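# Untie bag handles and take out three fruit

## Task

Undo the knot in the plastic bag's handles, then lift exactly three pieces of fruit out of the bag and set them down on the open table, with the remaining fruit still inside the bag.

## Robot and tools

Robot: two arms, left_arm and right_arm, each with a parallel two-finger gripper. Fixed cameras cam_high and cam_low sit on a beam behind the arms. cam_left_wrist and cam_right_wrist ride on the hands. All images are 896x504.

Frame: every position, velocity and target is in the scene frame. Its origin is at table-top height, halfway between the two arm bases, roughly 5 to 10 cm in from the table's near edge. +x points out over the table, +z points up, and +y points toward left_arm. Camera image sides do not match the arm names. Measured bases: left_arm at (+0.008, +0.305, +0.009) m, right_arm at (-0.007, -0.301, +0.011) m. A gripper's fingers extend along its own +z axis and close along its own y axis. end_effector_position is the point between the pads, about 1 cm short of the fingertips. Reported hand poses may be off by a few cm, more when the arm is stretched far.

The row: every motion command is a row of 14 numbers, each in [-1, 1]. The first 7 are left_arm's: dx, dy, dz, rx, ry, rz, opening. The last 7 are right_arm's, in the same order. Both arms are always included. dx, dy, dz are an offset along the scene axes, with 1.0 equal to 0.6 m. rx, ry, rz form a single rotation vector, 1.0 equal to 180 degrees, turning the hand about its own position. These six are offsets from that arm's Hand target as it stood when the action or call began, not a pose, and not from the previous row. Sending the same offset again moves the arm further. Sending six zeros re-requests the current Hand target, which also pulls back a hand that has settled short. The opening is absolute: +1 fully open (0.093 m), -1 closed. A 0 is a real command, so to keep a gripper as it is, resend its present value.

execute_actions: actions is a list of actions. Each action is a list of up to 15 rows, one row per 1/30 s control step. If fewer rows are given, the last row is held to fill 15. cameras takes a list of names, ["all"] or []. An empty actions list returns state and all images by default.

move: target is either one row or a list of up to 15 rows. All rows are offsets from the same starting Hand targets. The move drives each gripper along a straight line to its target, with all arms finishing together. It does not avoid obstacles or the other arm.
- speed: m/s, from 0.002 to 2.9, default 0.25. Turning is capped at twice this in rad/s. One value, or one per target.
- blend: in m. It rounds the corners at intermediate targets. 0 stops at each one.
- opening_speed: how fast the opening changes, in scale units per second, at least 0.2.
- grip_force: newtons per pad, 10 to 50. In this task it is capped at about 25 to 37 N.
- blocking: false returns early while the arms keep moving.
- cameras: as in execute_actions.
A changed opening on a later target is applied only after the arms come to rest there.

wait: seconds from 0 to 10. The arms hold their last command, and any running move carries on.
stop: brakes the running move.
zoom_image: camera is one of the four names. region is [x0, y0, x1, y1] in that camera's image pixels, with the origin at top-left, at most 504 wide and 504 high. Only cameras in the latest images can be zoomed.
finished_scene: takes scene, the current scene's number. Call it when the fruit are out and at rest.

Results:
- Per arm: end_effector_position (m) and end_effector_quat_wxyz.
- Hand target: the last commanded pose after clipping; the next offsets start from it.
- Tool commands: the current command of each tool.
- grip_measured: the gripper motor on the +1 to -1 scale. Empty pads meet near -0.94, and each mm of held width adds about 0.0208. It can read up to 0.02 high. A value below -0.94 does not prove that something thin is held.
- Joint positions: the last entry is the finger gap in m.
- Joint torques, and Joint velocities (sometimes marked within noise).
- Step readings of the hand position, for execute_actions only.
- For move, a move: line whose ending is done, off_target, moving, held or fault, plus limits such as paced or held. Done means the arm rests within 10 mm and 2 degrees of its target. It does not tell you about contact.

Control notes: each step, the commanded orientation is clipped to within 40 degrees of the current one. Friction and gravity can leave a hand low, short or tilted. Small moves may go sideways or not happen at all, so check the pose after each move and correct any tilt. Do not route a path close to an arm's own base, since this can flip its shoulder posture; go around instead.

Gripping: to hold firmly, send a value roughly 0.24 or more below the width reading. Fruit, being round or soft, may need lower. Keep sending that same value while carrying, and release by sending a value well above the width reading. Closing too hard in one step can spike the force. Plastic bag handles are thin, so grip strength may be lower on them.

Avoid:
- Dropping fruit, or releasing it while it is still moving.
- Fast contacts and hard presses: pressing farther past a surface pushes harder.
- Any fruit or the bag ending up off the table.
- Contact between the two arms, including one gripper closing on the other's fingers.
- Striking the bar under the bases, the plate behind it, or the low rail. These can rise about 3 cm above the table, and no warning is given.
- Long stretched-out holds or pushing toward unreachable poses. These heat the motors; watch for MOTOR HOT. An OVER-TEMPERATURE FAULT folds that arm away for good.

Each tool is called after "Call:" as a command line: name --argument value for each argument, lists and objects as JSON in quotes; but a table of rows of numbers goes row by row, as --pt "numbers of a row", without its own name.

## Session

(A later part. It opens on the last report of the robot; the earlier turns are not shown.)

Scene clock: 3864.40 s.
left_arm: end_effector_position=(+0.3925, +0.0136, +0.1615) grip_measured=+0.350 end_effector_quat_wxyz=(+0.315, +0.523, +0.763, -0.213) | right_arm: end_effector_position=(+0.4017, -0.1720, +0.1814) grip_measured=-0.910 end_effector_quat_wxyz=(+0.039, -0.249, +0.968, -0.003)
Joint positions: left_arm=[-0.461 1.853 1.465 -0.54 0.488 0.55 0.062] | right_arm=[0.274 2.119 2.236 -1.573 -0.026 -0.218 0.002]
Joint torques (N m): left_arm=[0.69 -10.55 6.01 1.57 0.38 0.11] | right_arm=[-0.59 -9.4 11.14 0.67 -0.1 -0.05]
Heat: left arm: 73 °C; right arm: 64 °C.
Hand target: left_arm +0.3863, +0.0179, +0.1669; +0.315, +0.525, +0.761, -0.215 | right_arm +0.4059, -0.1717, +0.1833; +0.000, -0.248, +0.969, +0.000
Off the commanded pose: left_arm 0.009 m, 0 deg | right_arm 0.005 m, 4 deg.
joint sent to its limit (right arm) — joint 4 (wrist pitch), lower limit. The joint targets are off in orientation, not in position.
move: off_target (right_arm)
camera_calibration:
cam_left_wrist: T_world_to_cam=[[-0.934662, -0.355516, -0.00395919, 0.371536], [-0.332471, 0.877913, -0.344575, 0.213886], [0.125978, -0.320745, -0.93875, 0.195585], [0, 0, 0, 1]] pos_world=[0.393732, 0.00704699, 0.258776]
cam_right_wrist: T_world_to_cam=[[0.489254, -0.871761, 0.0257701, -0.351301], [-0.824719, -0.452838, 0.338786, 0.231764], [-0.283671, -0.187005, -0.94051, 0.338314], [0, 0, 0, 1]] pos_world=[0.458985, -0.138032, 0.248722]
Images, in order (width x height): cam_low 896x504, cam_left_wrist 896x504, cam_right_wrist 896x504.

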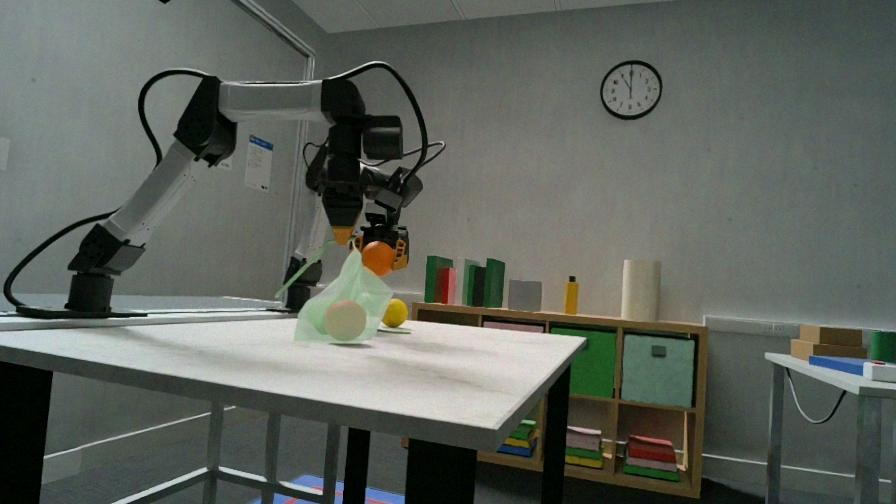

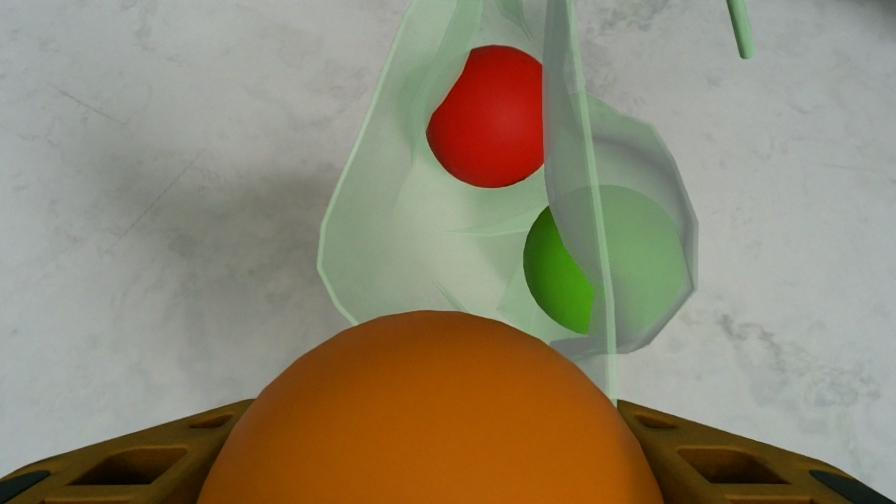

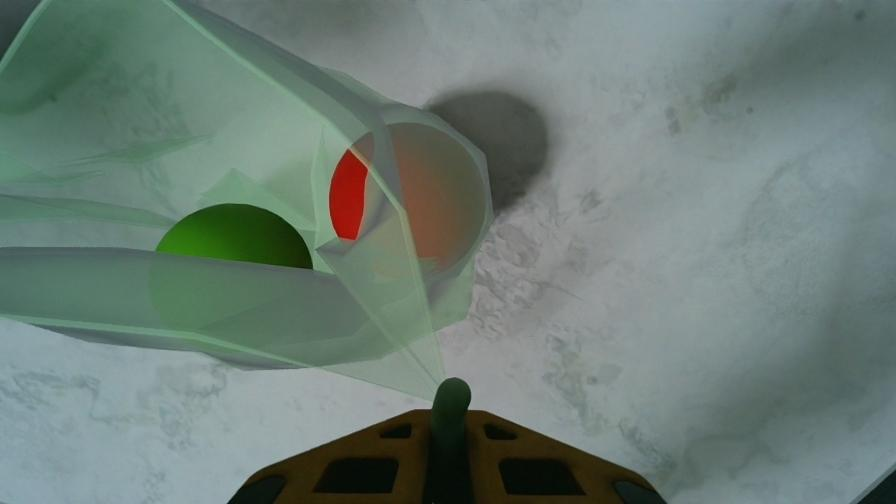

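Call:
wait --seconds 0.1 --cameras '["cam_high"]'

Call:
zoom_image --camera "cam_high" --region '[380, 160, 620, 300]'

Scene clock: 3886.93 s.
left_arm: end_effector_position=(+0.3924, +0.0136, +0.1615) grip_measured=+0.350 end_effector_quat_wxyz=(+0.315, +0.523, +0.763, -0.213) | right_arm: end_effector_position=(+0.4017, -0.1720, +0.1814) grip_measured=-0.910 end_effector_quat_wxyz=(+0.039, -0.249, +0.968, -0.003)
Joint positions: left_arm=[-0.461 1.853 1.465 -0.54 0.489 0.55 0.062] | right_arm=[0.274 2.119 2.236 -1.573 -0.026 -0.218 0.002]
Joint torques (N m): left_arm=[0.69 -10.54 5.97 1.53 0.4 0.08] | right_arm=[-0.68 -9.44 11.1 0.71 -0.09 -0.06]
Heat: left arm: 76 °C; right arm: 64 °C. Fold the left arm in close to its base, or ease its load, before you think long.
Hand target: left_arm +0.3863, +0.0179, +0.1669; +0.315, +0.525, +0.761, -0.215 | right_arm +0.4059, -0.1717, +0.1833; +0.000, -0.248, +0.969, +0.000
Tool commands: left_gripper/opening=+0.3 right_gripper/opening=-1.0
Off the commanded pose: left_arm 0.009 m, 0 deg | right_arm 0.005 m, 4 deg.
MOTOR HOT: joint 2 (shoulder) of the left arm reports 76 °C; the controller's stop level is 90 °C. To cool a motor, set the load down, stop pushing, or move to a pose that needs little force.
wait: 0.10 s; at rest from the start
Images, in order (width x height): cam_high 896x504.

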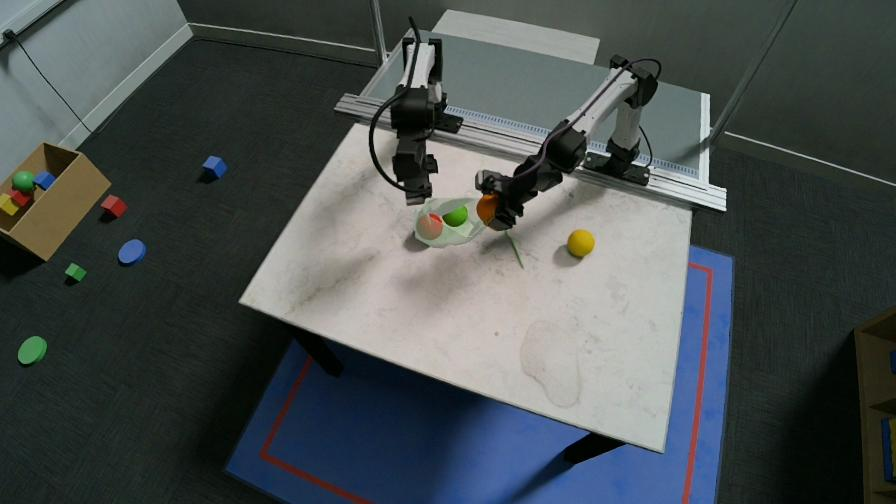

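Scaled by 2.100 from the camera's 896x504 image, which has a finer 1280x720 frame.

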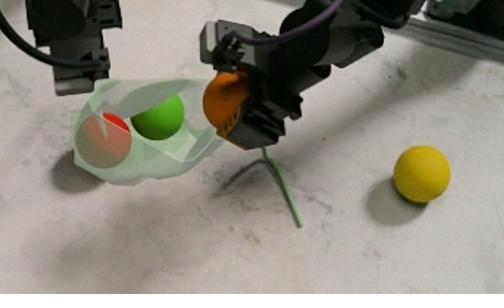

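Call:
move --target '[0.01,0.09,-0.1,0,0,0,0.3,0,0,0,0,0,0,-1]' --speed 0.08 --cameras '["cam_left_wrist","cam_right_wrist","cam_high"]'

Call:
zoom_image --camera "cam_high" --region '[380, 160, 620, 300]'

Scene clock: 3899.30 s.
left_arm: end_effector_position=(+0.3932, +0.0714, +0.1034) grip_measured=+0.346 end_effector_quat_wxyz=(+0.307, +0.522, +0.767, -0.214) | right_arm: end_effector_position=(+0.4013, -0.1705, +0.1814) grip_measured=-0.910 end_effector_quat_wxyz=(+0.039, -0.249, +0.968, +0.002)
Joint positions: left_arm=[-0.322 1.849 1.239 -0.404 0.566 0.683 0.062] | right_arm=[0.274 2.119 2.236 -1.573 -0.035 -0.218 0.002]
Joint torques (N m): left_arm=[0.68 -9.09 5.74 1.67 0.49 0.05] | right_arm=[-0.65 -9.44 11.12 0.66 -0.01 -0.04]
Heat: left arm: 76 °C; right arm: 64 °C. Fold the left arm in close to its base, or ease its load, before you think long.
Hand target: left_arm +0.3923, +0.0720, +0.1068; +0.315, +0.525, +0.761, -0.215 | right_arm +0.4059, -0.1717, +0.1833; +0.000, -0.248, +0.969, +0.000
Off the commanded pose: left_arm 0.004 m, 1 deg | right_arm 0.005 m, 4 deg.
MOTOR HOT: still on. Joint 2 (shoulder) of the left arm reports 76 °C.
joint sent to its limit (right arm) — joint 4 (wrist pitch), lower limit. The joint targets are off in orientation, not in position.
move: off_target (right_arm)
camera_calibration:
cam_left_wrist: T_world_to_cam=[[-0.934296, -0.356391, 0.00877805, 0.39111], [-0.338921, 0.880324, -0.331905, 0.144418], [0.11056, -0.313073, -0.943272, 0.165368], [0, 0, 0, 1]] pos_world=[0.396076, 0.0640253, 0.200487]
cam_right_wrist: T_world_to_cam=[[0.489911, -0.871607, 0.0169622, -0.348459], [-0.82356, -0.456348, 0.336891, 0.231318], [-0.285896, -0.179016, -0.941391, 0.340917], [0, 0, 0, 1]] pos_world=[0.458685, -0.137128, 0.248918]
Images, in order (width x height): cam_high 896x504, cam_left_wrist 896x504, cam_right_wrist 896x504.

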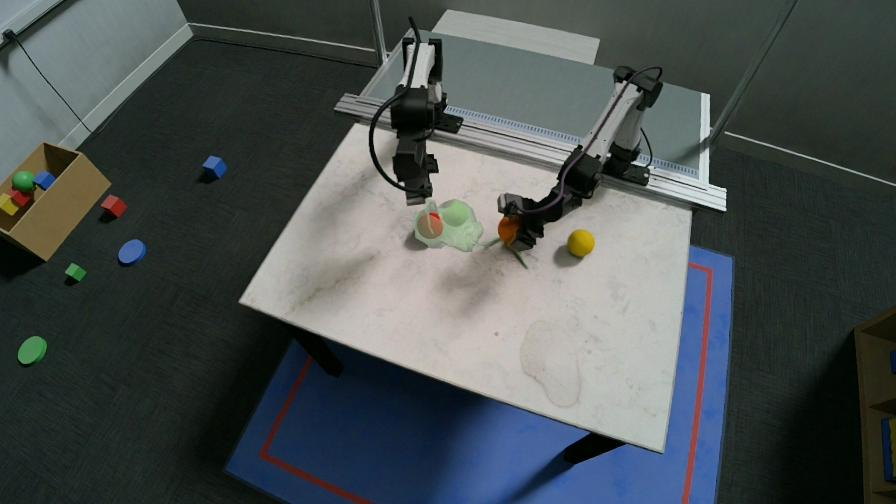

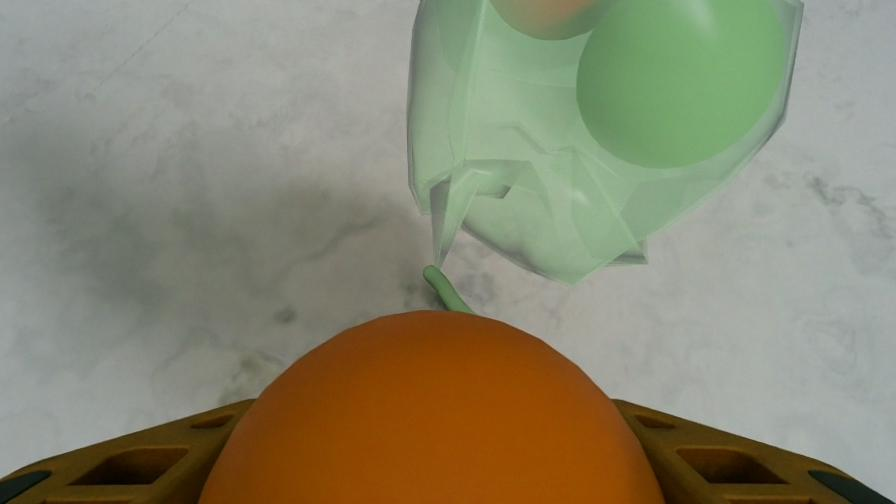

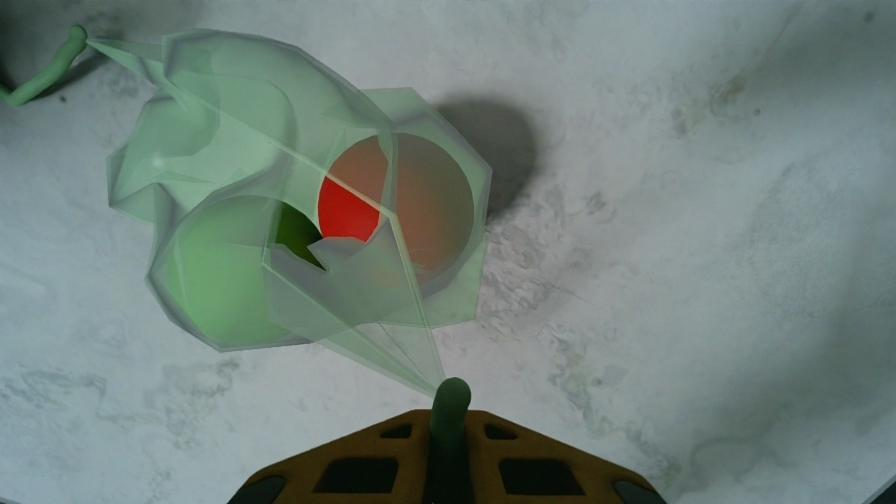

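Scaled by 2.100 from the camera's 896x504 image, which has a finer 1280x720 frame.

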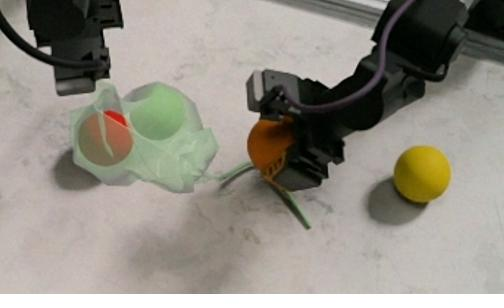

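Call:
move --pt "-0.255 0.065 0.04 0 0 0.167 0.3 0 0 0 0 0 0 -1" --pt "-0.255 0.065 -0.06 0 0 0.167 0.3 0 0 0 0 0 0 -1" --speed 0.12 --blend '[0.02,0]' --cameras '["cam_left_wrist","cam_high","cam_low"]'

Call:
zoom_image --camera "cam_high" --region '[440, 120, 620, 260]'

Scene clock: 3922.70 s.
left_arm: end_effector_position=(+0.2400, +0.1094, +0.0761) grip_measured=+0.346 end_effector_quat_wxyz=(+0.363, +0.314, +0.868, -0.130) | right_arm: end_effector_position=(+0.4013, -0.1705, +0.1814) grip_measured=-0.910 end_effector_quat_wxyz=(+0.039, -0.249, +0.968, +0.002)
Joint positions: left_arm=[-0.675 1.129 0.415 -0.066 0.007 -0.008 0.062] | right_arm=[0.274 2.119 2.236 -1.573 -0.035 -0.218 0.002]
Joint torques (N m): left_arm=[-0.12 -2.17 6.08 2.06 -0.11 -0.11] | right_arm=[-0.51 -9.4 11.15 0.7 -0.02 -0.05]
Heat: left arm: 71 °C; right arm: 65 °C.
Hand target: left_arm +0.2393, +0.1109, +0.0709; +0.360, +0.310, +0.871, -0.126 | right_arm +0.4059, -0.1717, +0.1833; +0.000, -0.248, +0.969, +0.000
Off the commanded pose: left_arm 0.006 m, 1 deg | right_arm 0.005 m, 4 deg.
MOTOR HOT: cleared for the motors of the left arm.
joint sent to its limit (right arm) — joint 4 (wrist pitch), lower limit. The joint targets are off in orientation, not in position.
move: off_target (right_arm)
camera_calibration:
cam_left_wrist: T_world_to_cam=[[-0.64568, -0.763606, -0.00163525, 0.237812], [-0.713553, 0.604117, -0.354803, 0.171884], [0.271918, -0.227923, -0.93494, 0.119784], [0, 0, 0, 1]] pos_world=[0.243628, 0.105058, 0.173364]
Images, in order (width x height): cam_high 896x504, cam_low 896x504, cam_left_wrist 896x504.

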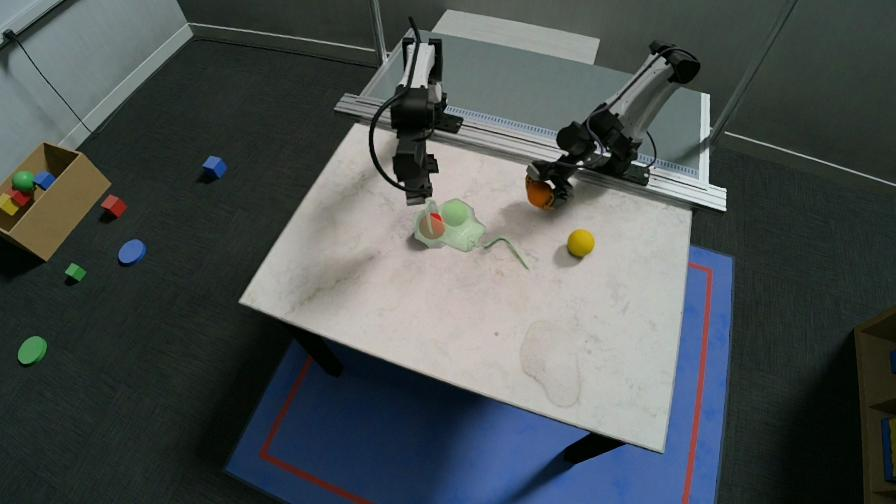

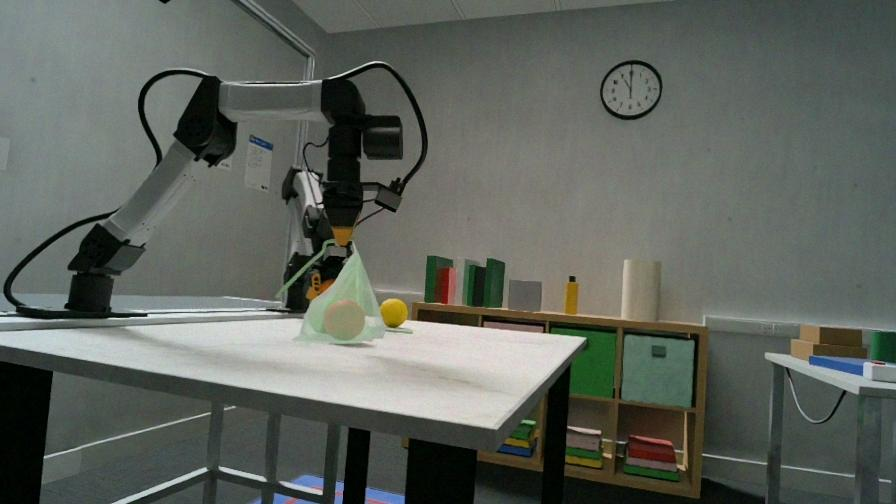

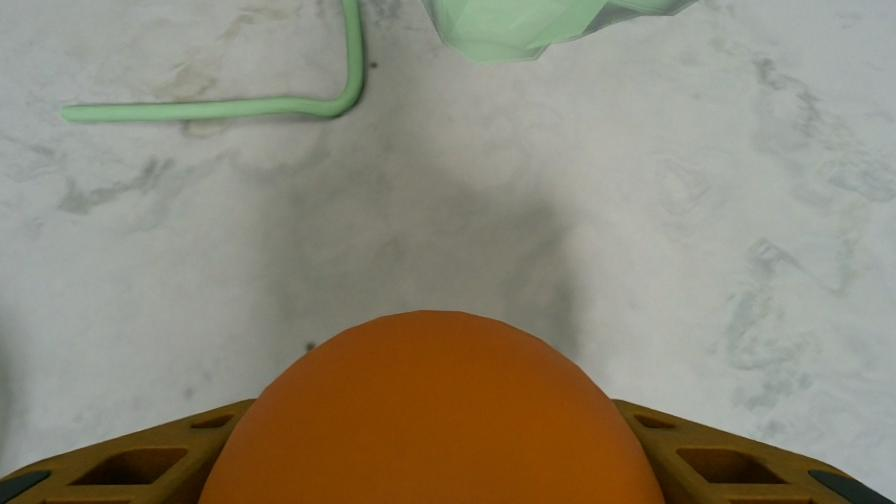

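Scaled by 2.800 from the camera's 896x504 image, which has a finer 1280x720 frame.

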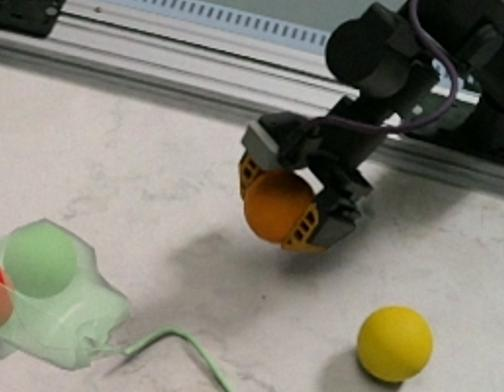

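Call:
move --target '[0,0,-0.046,0,0,0,0.3,0,0,0,0,0,0,-1]' --speed 0.04 --cameras '["cam_low"]'

Call:
zoom_image --camera "cam_low" --region '[260, 240, 420, 360]'

Scene clock: 3931.73 s.
left_arm: end_effector_position=(+0.2407, +0.1087, +0.0482) grip_measured=+0.346 end_effector_quat_wxyz=(+0.363, +0.314, +0.868, -0.130) | right_arm: end_effector_position=(+0.4013, -0.1705, +0.1814) grip_measured=-0.910 end_effector_quat_wxyz=(+0.039, -0.249, +0.968, +0.002)
Joint positions: left_arm=[-0.677 1.232 0.339 0.112 0.005 -0.009 0.062] | right_arm=[0.274 2.119 2.236 -1.573 -0.035 -0.218 0.002]
Joint torques (N m): left_arm=[-0.1 -2.58 5.53 2.13 -0.1 -0.11] | right_arm=[-0.72 -9.48 11.04 0.66 -0.01 -0.04]
Heat: left arm: 66 °C; right arm: 65 °C.
Hand target: left_arm +0.2392, +0.1109, +0.0433; +0.360, +0.310, +0.871, -0.126 | right_arm +0.4059, -0.1717, +0.1833; +0.000, -0.248, +0.969, +0.000
Off the commanded pose: left_arm 0.006 m, 1 deg | right_arm 0.005 m, 4 deg.
joint sent to its limit (right arm) — joint 4 (wrist pitch), lower limit. The joint targets are off in orientation, not in position.
move: off_target (right_arm)
Images, in order (width x height): cam_low 896x504.

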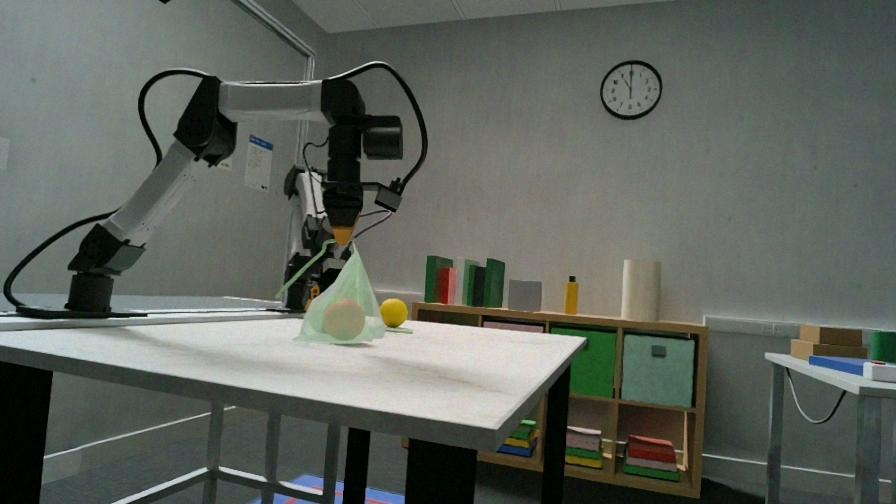

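Scaled by 3.150 from the camera's 896x504 image, which has a finer 1280x720 frame.

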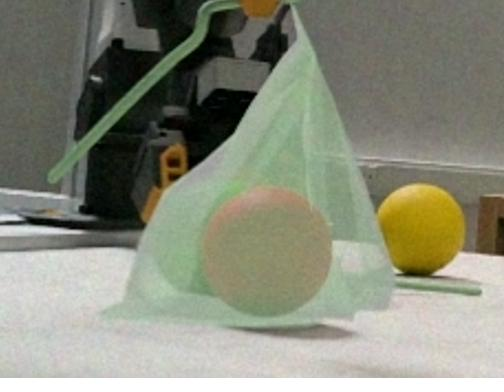

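Call:
move --target '[0,0,-0.006,0,0,0,0.3,0,0,0,0,0,0,-1]' --speed 0.03

Call:
move --target '[0,0,0,0,0,0,0.55,0,0,0,0,0,0,-1]' --opening_speed 0.3

Call:
move --target '[0,0,0,0,0,0,1,0,0,0,0,0,0,-1]' --opening_speed 0.4 --cameras '["cam_left_wrist","cam_high"]'

Scene clock: 3939.53 s.
left_arm: end_effector_position=(+0.2410, +0.1087, +0.0449) grip_measured=+0.346 end_effector_quat_wxyz=(+0.363, +0.314, +0.868, -0.130) | right_arm: end_effector_position=(+0.4013, -0.1705, +0.1814) grip_measured=-0.910 end_effector_quat_wxyz=(+0.039, -0.249, +0.968, +0.002)
Joint positions: left_arm=[-0.677 1.248 0.33 0.138 0.005 -0.009 0.062] | right_arm=[0.274 2.119 2.236 -1.573 -0.035 -0.218 0.002]
Joint torques (N m): left_arm=[-0.12 -2.55 5.44 2.09 -0.11 -0.11] | right_arm=[-0.68 -9.48 11.06 0.69 -0.02 -0.08]
Heat: left arm: 63 °C; right arm: 65 °C.
Hand target: left_arm +0.2393, +0.1109, +0.0396; +0.360, +0.310, +0.871, -0.126 | right_arm +0.4059, -0.1717, +0.1833; +0.000, -0.248, +0.969, +0.000
Off the commanded pose: left_arm 0.006 m, 1 deg | right_arm 0.005 m, 4 deg.
joint sent to its limit (right arm) — joint 4 (wrist pitch), lower limit. The joint targets are off in orientation, not in position.
move: off_target (right_arm)

Scene clock: 3940.57 s.
left_arm: end_effector_position=(+0.2410, +0.1086, +0.0449) grip_measured=+0.548 end_effector_quat_wxyz=(+0.363, +0.314, +0.867, -0.130) | right_arm: end_effector_position=(+0.4013, -0.1705, +0.1814) grip_measured=-0.910 end_effector_quat_wxyz=(+0.039, -0.249, +0.968, +0.002)
Joint positions: left_arm=[-0.677 1.248 0.33 0.138 0.005 -0.009 0.072] | right_arm=[0.274 2.119 2.236 -1.573 -0.035 -0.218 0.002]
Joint torques (N m): left_arm=[-0.09 -2.56 5.41 2.14 -0.1 -0.12] | right_arm=[-0.7 -9.46 11.14 0.66 -0.01 -0.02]
Heat: left arm: 62 °C; right arm: 65 °C.
Hand target: left_arm +0.2393, +0.1109, +0.0396; +0.360, +0.310, +0.871, -0.126 | right_arm +0.4059, -0.1717, +0.1833; +0.000, -0.248, +0.969, +0.000
Off the commanded pose: left_arm 0.006 m, 1 deg | right_arm 0.005 m, 4 deg.
joint sent to its limit (right arm) — joint 4 (wrist pitch), lower limit. The joint targets are off in orientation, not in position.
move: off_target (right_arm)

Scene clock: 3941.93 s.
left_arm: end_effector_position=(+0.2421, +0.1077, +0.0463) grip_measured=+1.000 end_effector_quat_wxyz=(+0.367, +0.313, +0.866, -0.132) | right_arm: end_effector_position=(+0.4013, -0.1705, +0.1814) grip_measured=-0.910 end_effector_quat_wxyz=(+0.039, -0.249, +0.968, +0.002)
Joint positions: left_arm=[-0.677 1.248 0.33 0.146 0.005 -0.009 0.093] | right_arm=[0.274 2.119 2.236 -1.573 -0.035 -0.218 0.002]
Joint torques (N m): left_arm=[-0.14 -2.62 5.39 2.06 -0.11 -0.11] | right_arm=[-0.69 -9.4 11.12 0.68 -0.06 -0.06]
Heat: left arm: 62 °C; right arm: 65 °C.
Hand target: left_arm +0.2393, +0.1109, +0.0397; +0.360, +0.310, +0.871, -0.126 | right_arm +0.4059, -0.1717, +0.1833; +0.000, -0.248, +0.969, +0.000
Off the commanded pose: left_arm 0.008 m, 1 deg | right_arm 0.005 m, 4 deg.
joint sent to its limit (right arm) — joint 4 (wrist pitch), lower limit. The joint targets are off in orientation, not in position.
move: off_target (right_arm)
camera_calibration:
cam_left_wrist: T_world_to_cam=[[-0.645595, -0.763678, -0.00177194, 0.237834], [-0.711175, 0.602053, -0.362992, 0.163793], [0.278275, -0.233085, -0.931791, 0.0899109], [0, 0, 0, 1]] pos_world=[0.24501, 0.103973, 0.143655]
Images, in order (width x height): cam_high 896x504, cam_left_wrist 896x504.

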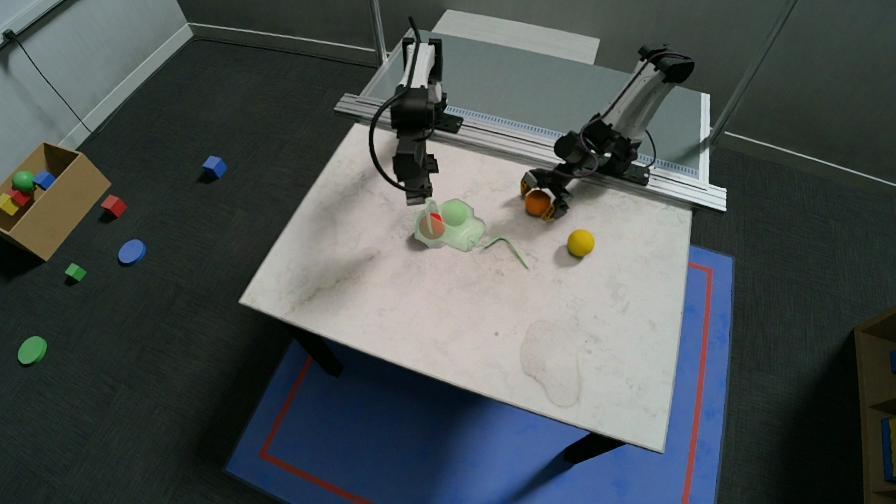

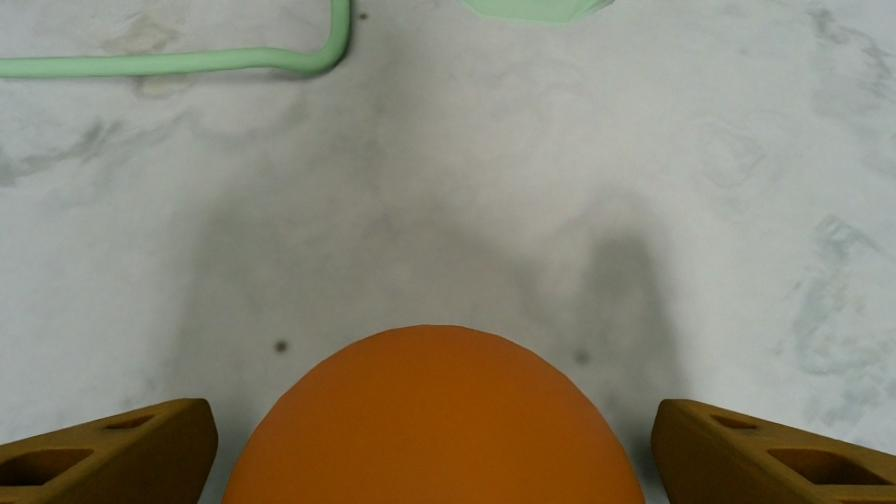

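Call:
move --pt "-0.097 0.068 0.118 0 0 0 1 0 0 0 0 0 0 -1" --pt "-0.097 0.068 0.28 0 0 0 1 0 0 0 0 0 0 -1" --speed 0.12 --blend '[0.02,0]' --cameras '["cam_left_wrist","cam_high","cam_right_wrist"]'

Call:
zoom_image --camera "cam_high" --region '[390, 160, 550, 270]'

Scene clock: 3959.60 s.
left_arm: end_effector_position=(+0.1814, +0.1489, +0.2050) grip_measured=+1.000 end_effector_quat_wxyz=(+0.363, +0.315, +0.867, -0.131) | right_arm: end_effector_position=(+0.4013, -0.1705, +0.1814) grip_measured=-0.910 end_effector_quat_wxyz=(+0.039, -0.249, +0.968, +0.002)
Joint positions: left_arm=[-0.721 0.72 0.796 -0.855 -0.024 -0.038 0.093] | right_arm=[0.274 2.119 2.236 -1.573 -0.035 -0.218 0.002]
Joint torques (N m): left_arm=[0.34 -0.24 8.72 1.8 -0.11 -0.11] | right_arm=[-0.61 -9.42 11.1 0.66 -0.03 -0.04]
Heat: left arm: 57 °C; right arm: 65 °C.
Hand target: left_arm +0.1810, +0.1517, +0.2076; +0.360, +0.310, +0.871, -0.126 | right_arm +0.4059, -0.1717, +0.1833; +0.000, -0.248, +0.969, +0.000
Off the commanded pose: left_arm 0.004 m, 1 deg | right_arm 0.005 m, 4 deg.
joint sent to its limit (right arm) — joint 4 (wrist pitch), lower limit. The joint targets are off in orientation, not in position.
move: off_target (right_arm)
camera_calibration:
cam_left_wrist: T_world_to_cam=[[-0.647913, -0.761713, -0.00116138, 0.230437], [-0.711524, 0.605765, -0.356065, 0.151513], [0.271923, -0.229873, -0.934461, 0.265444], [0, 0, 0, 1]] pos_world=[0.184928, 0.144764, 0.302263]
cam_right_wrist: T_world_to_cam=[[0.489911, -0.871607, 0.0169622, -0.348459], [-0.82356, -0.456348, 0.336891, 0.231318], [-0.285896, -0.179016, -0.941391, 0.340917], [0, 0, 0, 1]] pos_world=[0.458685, -0.137128, 0.248918]
Images, in order (width x height): cam_high 896x504, cam_left_wrist 896x504, cam_right_wrist 896x504.

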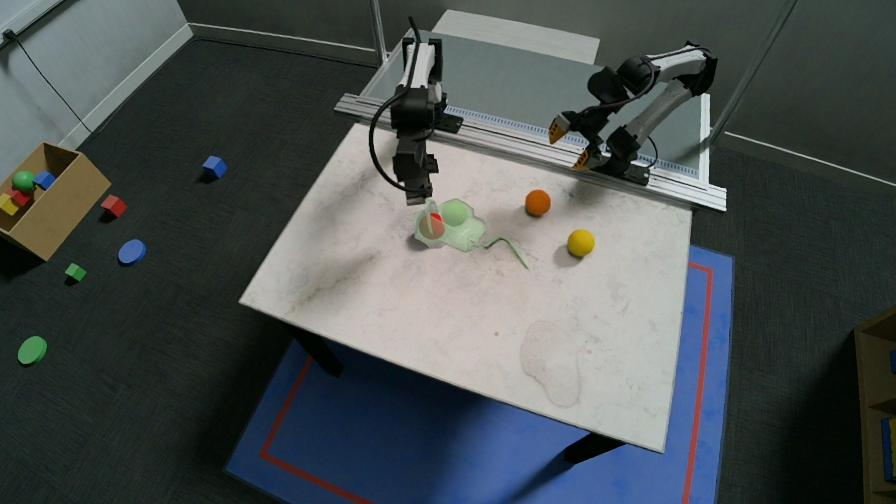

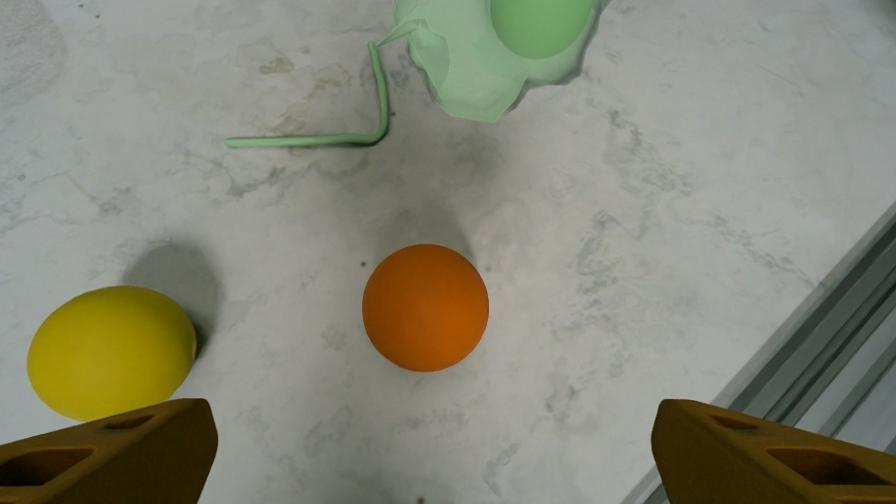

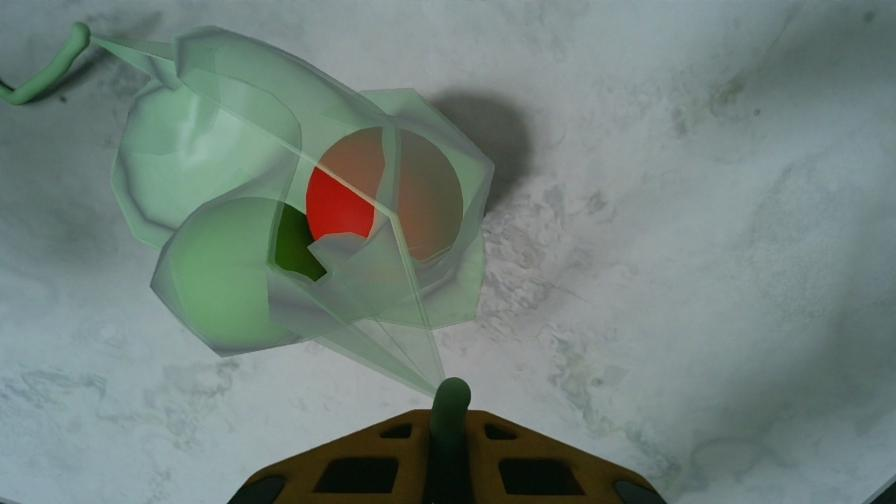

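Scaled by 3.150 from the camera's 896x504 image, which has a finer 1280x720 frame.

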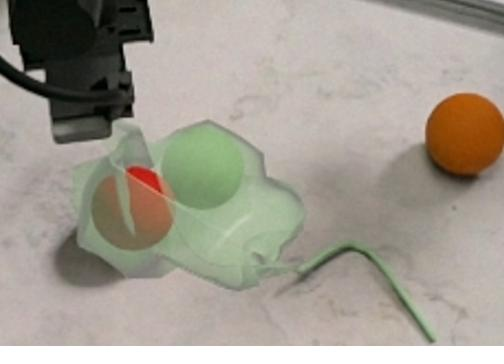

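Call:
move --target '[0,0,0,0,0,0,1,-0.125,0.025,0.01,0,0,0,-1]' --speed 0.06 --cameras '["cam_right_wrist","cam_high","cam_low"]'

Call:
zoom_image --camera "cam_high" --region '[390, 160, 550, 270]'

Call:
zoom_image --camera "cam_low" --region '[260, 240, 420, 360]'

Scene clock: 4014.93 s.
left_arm: end_effector_position=(+0.1813, +0.1490, +0.2050) grip_measured=+1.000 end_effector_quat_wxyz=(+0.363, +0.315, +0.867, -0.131) | right_arm: end_effector_position=(+0.3382, -0.1545, +0.1788) grip_measured=-0.910 end_effector_quat_wxyz=(-0.008, -0.251, +0.968, +0.001)
Joint positions: left_arm=[-0.721 0.72 0.796 -0.855 -0.024 -0.038 0.093] | right_arm=[0.364 1.953 1.98 -1.573 -0.035 -0.135 0.002]
Joint torques (N m): left_arm=[0.31 -0.2 8.7 1.82 -0.1 -0.11] | right_arm=[-0.01 -13.22 6.63 0.44 0.02 0.09]
Heat: left arm: 49 °C; right arm: 65 °C.
Hand target: left_arm +0.1810, +0.1517, +0.2077; +0.360, +0.310, +0.871, -0.126 | right_arm +0.3310, -0.1568, +0.1892; +0.000, -0.248, +0.969, +0.000
Off the commanded pose: left_arm 0.004 m, 1 deg | right_arm 0.013 m, 1 deg.
joint sent to its limit (right arm) — joint 4 (wrist pitch), lower limit. The joint targets still meet the commanded pose.
move: off_target (right_arm)
camera_calibration:
cam_right_wrist: T_world_to_cam=[[0.493965, -0.869458, -0.00639414, -0.300396], [-0.787429, -0.450456, 0.420767, 0.161362], [-0.36872, -0.202809, -0.907146, 0.341463], [0, 0, 0, 1]] pos_world=[0.40135, -0.119243, 0.239941]
Images, in order (width x height): cam_high 896x504, cam_low 896x504, cam_right_wrist 896x504.

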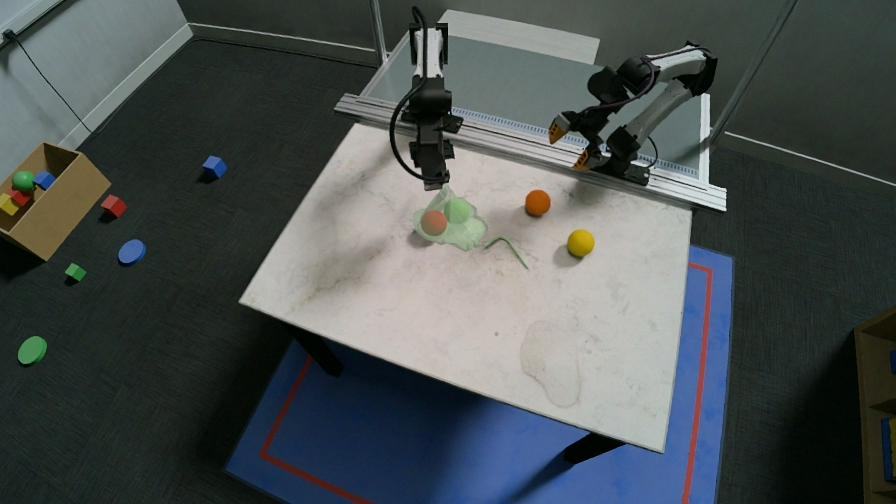

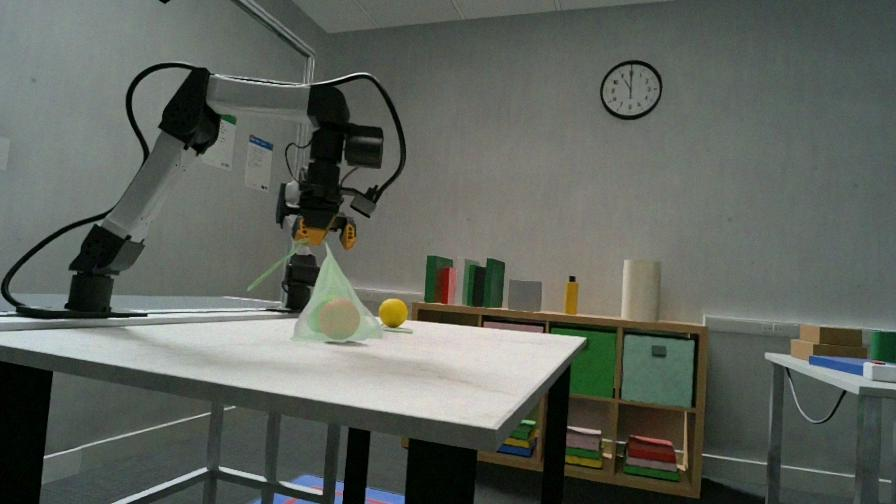

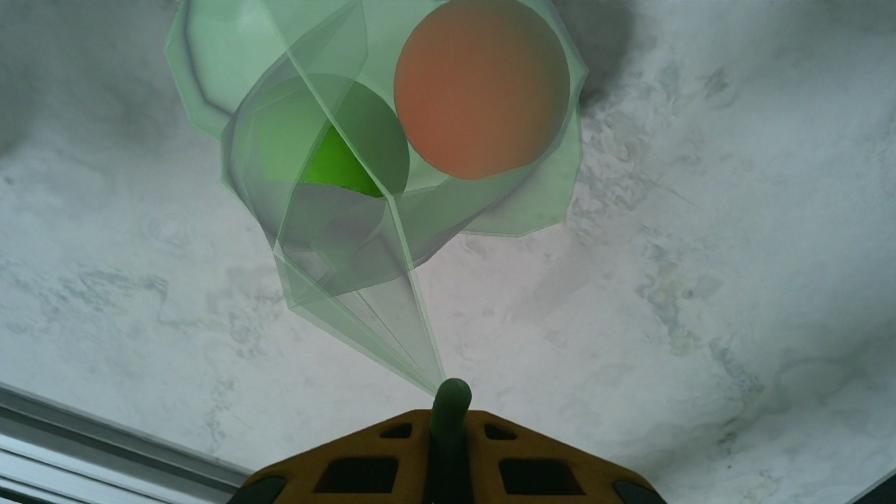

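Scaled by 3.150 from the camera's 896x504 image, which has a finer 1280x720 frame.

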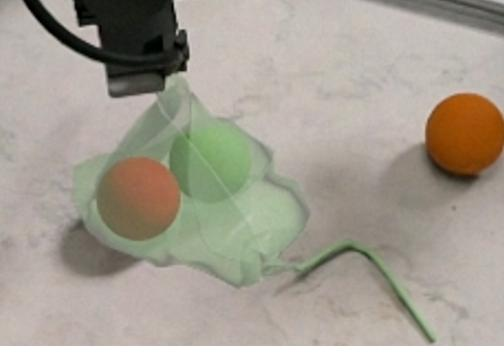

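Scaled by 3.150 from the camera's 896x504 image, which has a finer 1280x720 frame.

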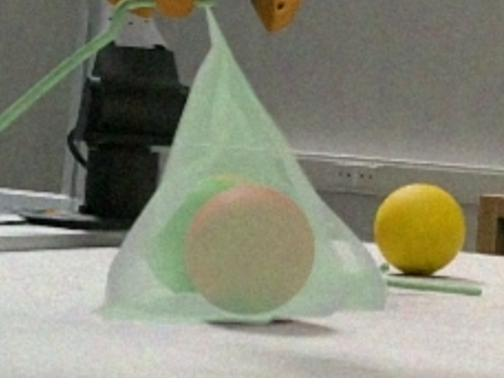

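Call:
move --target '[0.285,-0.317,-0.075,0.0239,0.0139,-0.2548,0,0,-0.0417,0.008,0,0,0,-1]' --speed 0.12 --cameras '["cam_left_wrist","cam_right_wrist"]'

Scene clock: 4059.07 s.
left_arm: end_effector_position=(+0.3499, -0.0385, +0.1654) grip_measured=+0.002 end_effector_quat_wxyz=(+0.259, +0.633, +0.693, -0.229) | right_arm: end_effector_position=(+0.3371, -0.1757, +0.1833) grip_measured=-0.910 end_effector_quat_wxyz=(-0.006, -0.250, +0.968, +0.001)
Joint positions: left_arm=[-0.59 1.951 1.668 -0.776 0.521 0.728 0.045] | right_arm=[0.309 1.917 1.945 -1.573 -0.035 -0.187 0.002]
Joint torques (N m): left_arm=[0.69 -7.53 8.94 1.29 0.43 0.04] | right_arm=[-1.01 -13.12 6.45 0.48 -0.01 -0.07]
Heat: left arm: 48 °C; right arm: 57 °C.
Hand target: left_arm +0.3520, -0.0384, +0.1625; +0.252, +0.635, +0.693, -0.231 | right_arm +0.3310, -0.1818, +0.1940; +0.000, -0.248, +0.969, +0.000
Off the commanded pose: left_arm 0.003 m, 1 deg | right_arm 0.014 m, 1 deg.
joint sent to its limit (right arm) — joint 4 (wrist pitch), lower limit. The joint targets still meet the commanded pose.
move: off_target (right_arm)
camera_calibration:
cam_left_wrist: T_world_to_cam=[[-0.996275, -0.0855953, -0.01044, 0.346168], [-0.0794952, 0.958618, -0.273373, 0.149624], [0.0334074, -0.271525, -0.961851, 0.22595], [0, 0, 0, 1]] pos_world=[0.349225, -0.0524509, 0.261848]
cam_right_wrist: T_world_to_cam=[[0.491447, -0.870895, -0.00457382, -0.318016], [-0.78998, -0.447985, 0.418617, 0.150695], [-0.366621, -0.202115, -0.908151, 0.340445], [0, 0, 0, 1]] pos_world=[0.400149, -0.14064, 0.244638]
Images, in order (width x height): cam_left_wrist 896x504, cam_right_wrist 896x504.

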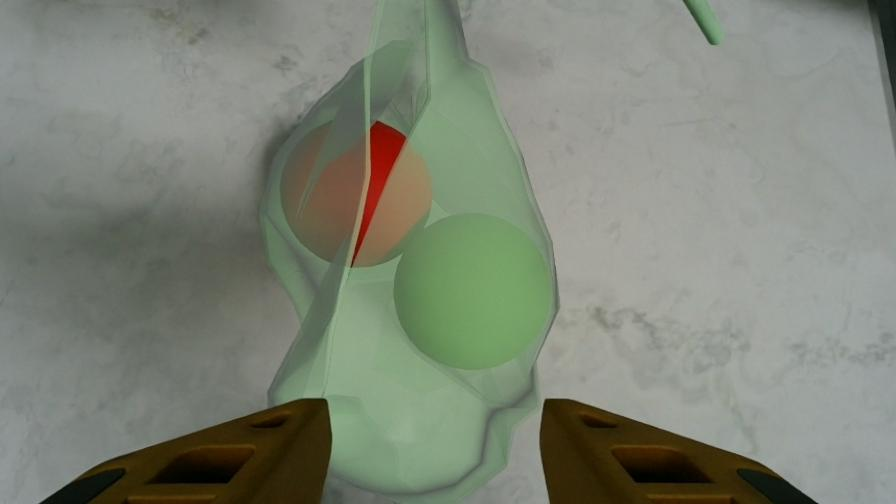

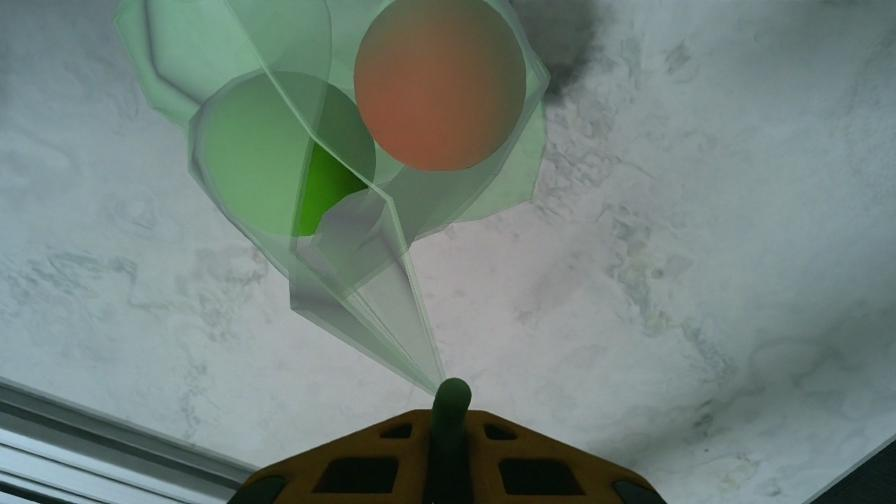

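Call:
move --target '[0.06,-0.125,-0.04,-0.1107,-0.0097,0,-1,0,0,0,0,0,0,-1]' --speed 0.1 --cameras '["cam_left_wrist","cam_right_wrist"]'

Scene clock: 4084.17 s.
left_arm: end_effector_position=(+0.3894, -0.1118, +0.1529) grip_measured=-0.979 end_effector_quat_wxyz=(+0.379, +0.590, +0.631, -0.332) | right_arm: end_effector_position=(+0.3377, -0.1775, +0.1833) grip_measured=-0.910 end_effector_quat_wxyz=(-0.006, -0.247, +0.969, +0.000)
Joint positions: left_arm=[-0.611 2.114 1.607 -0.189 0.712 0.522 0] | right_arm=[0.304 1.917 1.945 -1.573 -0.034 -0.186 0.002]
Joint torques (N m): left_arm=[0.03 -8.65 6.24 2.1 0.36 -0.2] | right_arm=[-0.55 -13.03 6.56 0.46 0 -0.09]
Heat: left arm: 52 °C; right arm: 57 °C.
Hand target: left_arm +0.3881, -0.1134, +0.1385; +0.368, +0.585, +0.639, -0.338 | right_arm +0.3309, -0.1817, +0.1940; +0.000, -0.248, +0.969, +0.000
Off the commanded pose: left_arm 0.015 m, 2 deg | right_arm 0.013 m, 1 deg.
joint sent to its limit (right arm) — joint 4 (wrist pitch), lower limit. The joint targets still meet the commanded pose.
move: off_target (left_arm, right_arm)
camera_calibration:
cam_left_wrist: T_world_to_cam=[[-0.996551, -0.0770943, -0.0306945, 0.383317], [-0.0444856, 0.808612, -0.586658, 0.237141], [0.070048, -0.583269, -0.809253, 0.120249], [0, 0, 0, 1]] pos_world=[0.384122, -0.0920662, 0.248198]
cam_right_wrist: T_world_to_cam=[[0.486764, -0.873528, -0.00327673, -0.319046], [-0.792589, -0.443232, 0.418746, 0.152078], [-0.367238, -0.201233, -0.908098, 0.340674], [0, 0, 0, 1]] pos_world=[0.400944, -0.142734, 0.244638]
Images, in order (width x height): cam_left_wrist 896x504, cam_right_wrist 896x504.

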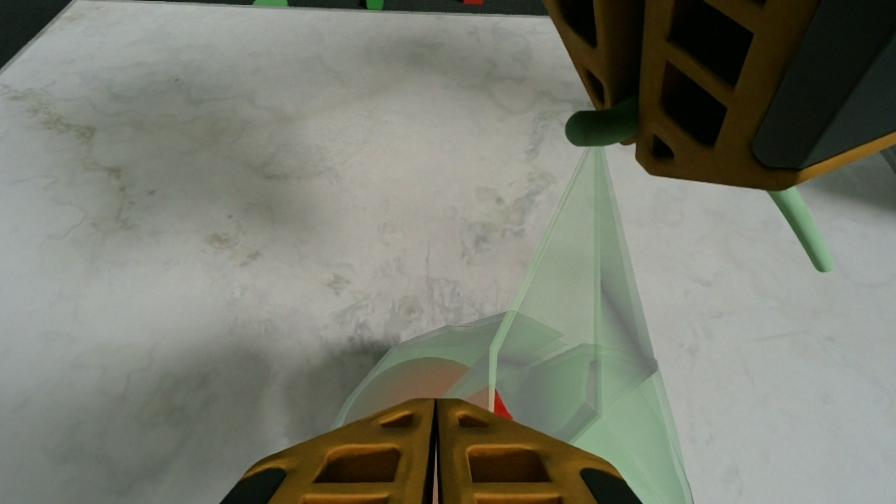

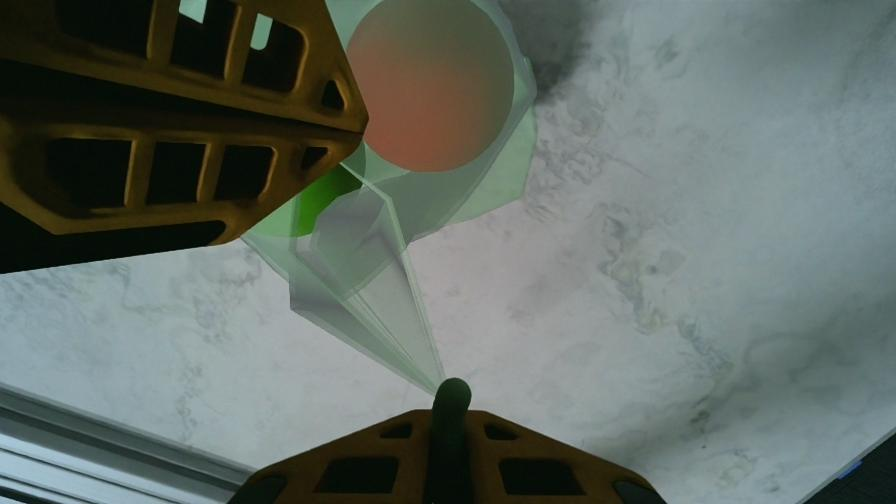

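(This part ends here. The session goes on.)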